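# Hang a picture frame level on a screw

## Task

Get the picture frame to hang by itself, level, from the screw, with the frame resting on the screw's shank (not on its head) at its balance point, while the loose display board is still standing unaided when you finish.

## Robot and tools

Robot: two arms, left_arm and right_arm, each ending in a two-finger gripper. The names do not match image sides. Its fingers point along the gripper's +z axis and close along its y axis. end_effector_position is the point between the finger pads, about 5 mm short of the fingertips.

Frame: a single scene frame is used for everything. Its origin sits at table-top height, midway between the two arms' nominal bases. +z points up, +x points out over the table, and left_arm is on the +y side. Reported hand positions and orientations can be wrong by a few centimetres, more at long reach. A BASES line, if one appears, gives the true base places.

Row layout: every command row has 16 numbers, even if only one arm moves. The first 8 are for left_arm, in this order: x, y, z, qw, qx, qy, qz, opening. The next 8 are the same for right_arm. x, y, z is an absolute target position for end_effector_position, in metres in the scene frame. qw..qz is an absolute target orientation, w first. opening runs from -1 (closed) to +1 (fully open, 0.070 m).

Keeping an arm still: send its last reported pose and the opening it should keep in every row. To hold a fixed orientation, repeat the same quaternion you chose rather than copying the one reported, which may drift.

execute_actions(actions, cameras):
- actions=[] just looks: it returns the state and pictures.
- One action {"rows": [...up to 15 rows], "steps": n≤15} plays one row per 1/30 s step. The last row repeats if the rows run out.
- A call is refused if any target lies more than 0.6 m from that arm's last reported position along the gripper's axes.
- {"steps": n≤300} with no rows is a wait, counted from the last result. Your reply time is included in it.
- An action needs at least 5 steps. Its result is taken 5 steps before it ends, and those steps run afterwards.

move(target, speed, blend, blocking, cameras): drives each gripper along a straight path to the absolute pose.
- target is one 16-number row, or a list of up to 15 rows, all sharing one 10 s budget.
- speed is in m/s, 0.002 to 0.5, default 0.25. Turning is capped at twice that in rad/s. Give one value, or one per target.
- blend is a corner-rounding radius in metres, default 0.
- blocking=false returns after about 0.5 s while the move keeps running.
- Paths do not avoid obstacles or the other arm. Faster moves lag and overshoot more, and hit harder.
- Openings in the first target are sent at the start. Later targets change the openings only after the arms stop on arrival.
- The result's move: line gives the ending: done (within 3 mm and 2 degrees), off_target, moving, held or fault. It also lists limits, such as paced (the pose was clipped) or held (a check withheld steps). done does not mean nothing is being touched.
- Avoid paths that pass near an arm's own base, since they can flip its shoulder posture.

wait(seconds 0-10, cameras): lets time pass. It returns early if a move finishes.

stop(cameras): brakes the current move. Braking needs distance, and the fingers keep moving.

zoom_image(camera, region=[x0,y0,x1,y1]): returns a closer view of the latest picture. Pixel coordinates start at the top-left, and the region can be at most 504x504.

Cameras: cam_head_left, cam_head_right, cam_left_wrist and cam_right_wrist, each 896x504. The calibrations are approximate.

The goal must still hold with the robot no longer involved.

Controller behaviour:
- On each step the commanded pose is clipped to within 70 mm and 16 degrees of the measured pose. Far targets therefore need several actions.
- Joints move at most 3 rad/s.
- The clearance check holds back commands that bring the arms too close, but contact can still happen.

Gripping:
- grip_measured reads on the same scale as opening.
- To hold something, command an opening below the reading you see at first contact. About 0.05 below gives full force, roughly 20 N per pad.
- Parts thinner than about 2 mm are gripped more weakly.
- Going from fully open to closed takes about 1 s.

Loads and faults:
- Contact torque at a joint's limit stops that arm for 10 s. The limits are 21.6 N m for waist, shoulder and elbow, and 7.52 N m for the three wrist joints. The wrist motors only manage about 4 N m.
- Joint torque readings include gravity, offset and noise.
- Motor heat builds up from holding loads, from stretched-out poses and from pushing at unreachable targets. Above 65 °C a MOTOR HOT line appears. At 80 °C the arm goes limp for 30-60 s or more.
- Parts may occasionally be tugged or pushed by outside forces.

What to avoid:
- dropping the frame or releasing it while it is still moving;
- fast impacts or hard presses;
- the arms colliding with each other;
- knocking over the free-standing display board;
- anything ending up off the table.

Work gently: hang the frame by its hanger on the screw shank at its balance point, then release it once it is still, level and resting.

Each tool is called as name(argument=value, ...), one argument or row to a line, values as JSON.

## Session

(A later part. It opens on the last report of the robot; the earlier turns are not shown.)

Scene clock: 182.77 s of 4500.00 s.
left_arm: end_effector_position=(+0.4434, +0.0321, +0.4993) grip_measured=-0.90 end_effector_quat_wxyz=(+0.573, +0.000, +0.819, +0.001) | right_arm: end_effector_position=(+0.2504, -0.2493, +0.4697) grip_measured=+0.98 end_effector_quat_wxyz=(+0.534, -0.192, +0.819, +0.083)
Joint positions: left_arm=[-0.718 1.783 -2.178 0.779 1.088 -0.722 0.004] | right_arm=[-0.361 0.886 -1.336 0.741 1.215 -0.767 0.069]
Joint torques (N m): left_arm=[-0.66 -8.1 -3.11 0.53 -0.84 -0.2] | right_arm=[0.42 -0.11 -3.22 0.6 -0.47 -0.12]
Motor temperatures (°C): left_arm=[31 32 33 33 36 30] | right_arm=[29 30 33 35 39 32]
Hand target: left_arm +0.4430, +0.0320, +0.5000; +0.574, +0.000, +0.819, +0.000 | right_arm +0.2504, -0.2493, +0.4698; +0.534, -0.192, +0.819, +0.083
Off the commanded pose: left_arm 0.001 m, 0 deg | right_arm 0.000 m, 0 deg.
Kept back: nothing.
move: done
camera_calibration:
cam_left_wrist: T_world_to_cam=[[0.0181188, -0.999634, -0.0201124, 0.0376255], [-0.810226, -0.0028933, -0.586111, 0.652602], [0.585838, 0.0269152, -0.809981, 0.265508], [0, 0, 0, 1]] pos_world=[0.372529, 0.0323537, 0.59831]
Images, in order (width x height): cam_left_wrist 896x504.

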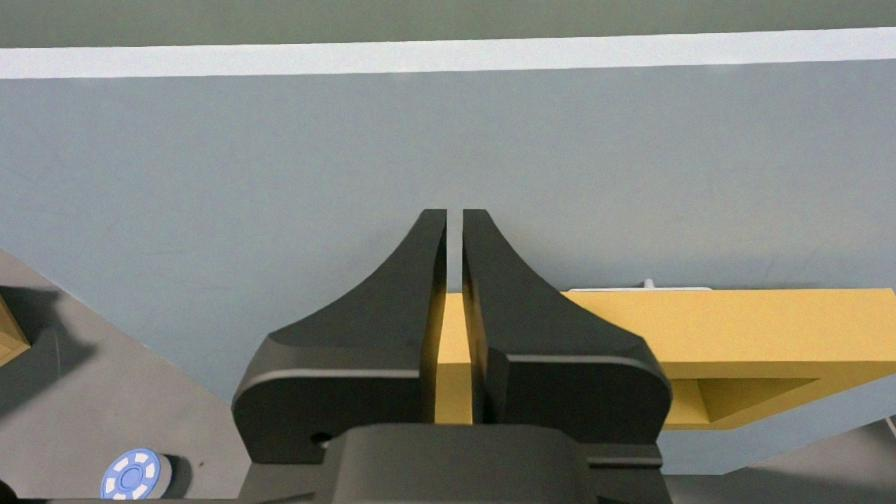

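move(
  target=[
    [0.38,0.032,0.525,0.5736,0,0.8192,0,-0.9,0.2504,-0.2493,0.4698,0.534,-0.192,0.819,0.083,0.98],
    [0.26,0.08,0.44,0.7,0.032,0.712,-0.033,-0.5,0.2504,-0.2493,0.4698,0.534,-0.192,0.819,0.083,0.98],
  ],
  speed=[0.1,0.2],
  blend=[0.02,0],
  cameras=["cam_head_left","cam_head_right","cam_left_wrist"],
)

zoom_image(
  camera="cam_head_right",
  region=[405, 20, 505, 100],
)

Scene clock: 186.53 s of 4500.00 s.
left_arm: end_effector_position=(+0.2598, +0.0801, +0.4400) grip_measured=-0.50 end_effector_quat_wxyz=(+0.700, +0.032, +0.712, -0.034) | right_arm: end_effector_position=(+0.2504, -0.2493, +0.4697) grip_measured=+0.98 end_effector_quat_wxyz=(+0.534, -0.192, +0.819, +0.083)
Joint positions: left_arm=[-1.31 1.035 -0.898 1.571 1.222 -1.62 0.017] | right_arm=[-0.361 0.886 -1.336 0.741 1.215 -0.767 0.069]
Joint torques (N m): left_arm=[0.33 -1.45 -3.52 0.83 -0.22 0.03] | right_arm=[0.36 -0.06 -3.22 0.59 -0.47 -0.12]
Motor temperatures (°C): left_arm=[31 32 33 33 36 30] | right_arm=[29 30 33 35 39 32]
Hand target: left_arm +0.2600, +0.0800, +0.4400; +0.700, +0.032, +0.712, -0.033 | right_arm +0.2504, -0.2493, +0.4698; +0.534, -0.192, +0.819, +0.083
Off the commanded pose: left_arm 0.000 m, 0 deg | right_arm 0.000 m, 0 deg.
Kept back: nothing.
move: done
camera_calibration:
cam_left_wrist: T_world_to_cam=[[-0.0694152, -0.997554, -0.00827667, 0.105083], [-0.572054, 0.0466009, -0.818891, 0.505823], [0.817274, -0.0521088, -0.573889, 0.166076], [0, 0, 0, 1]] pos_world=[0.160923, 0.0899079, 0.510392]
Images, in order (width x height): cam_head_left 896x504, cam_head_right 896x504, cam_left_wrist 896x504.

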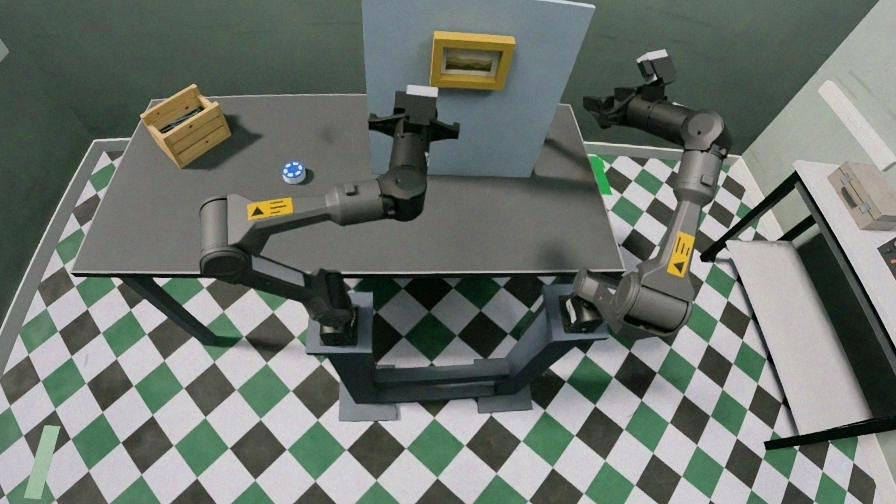

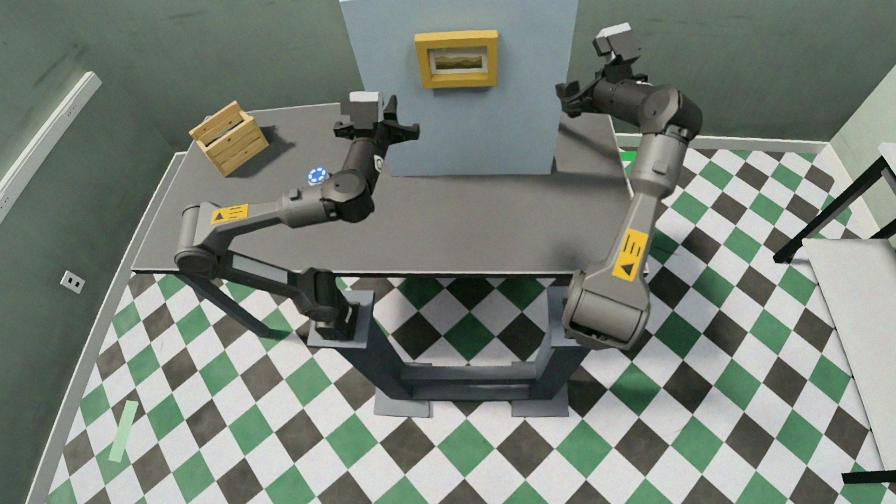

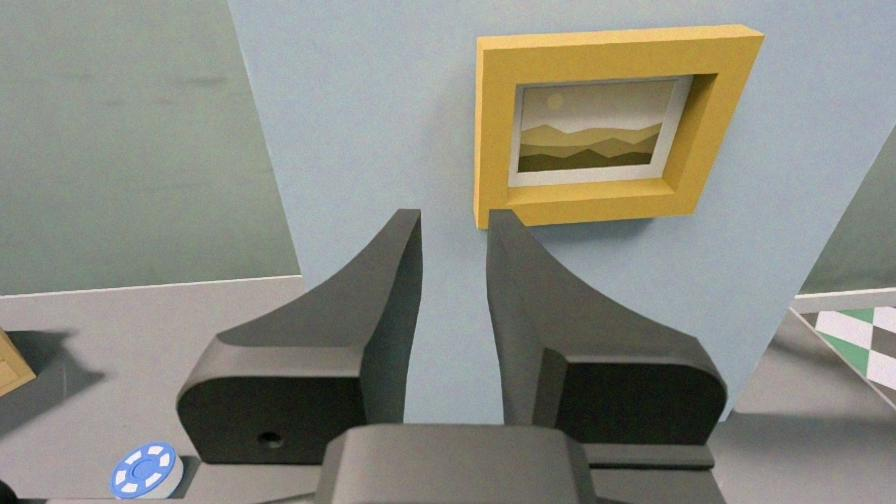

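Scaled by 5.040 from the camera's 896x504 image, which has a finer 1280x720 frame.

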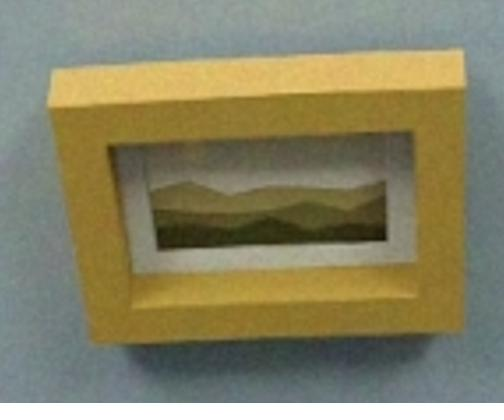

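finished_scene(
  scene=1,
)

The scene is finished: the task was done.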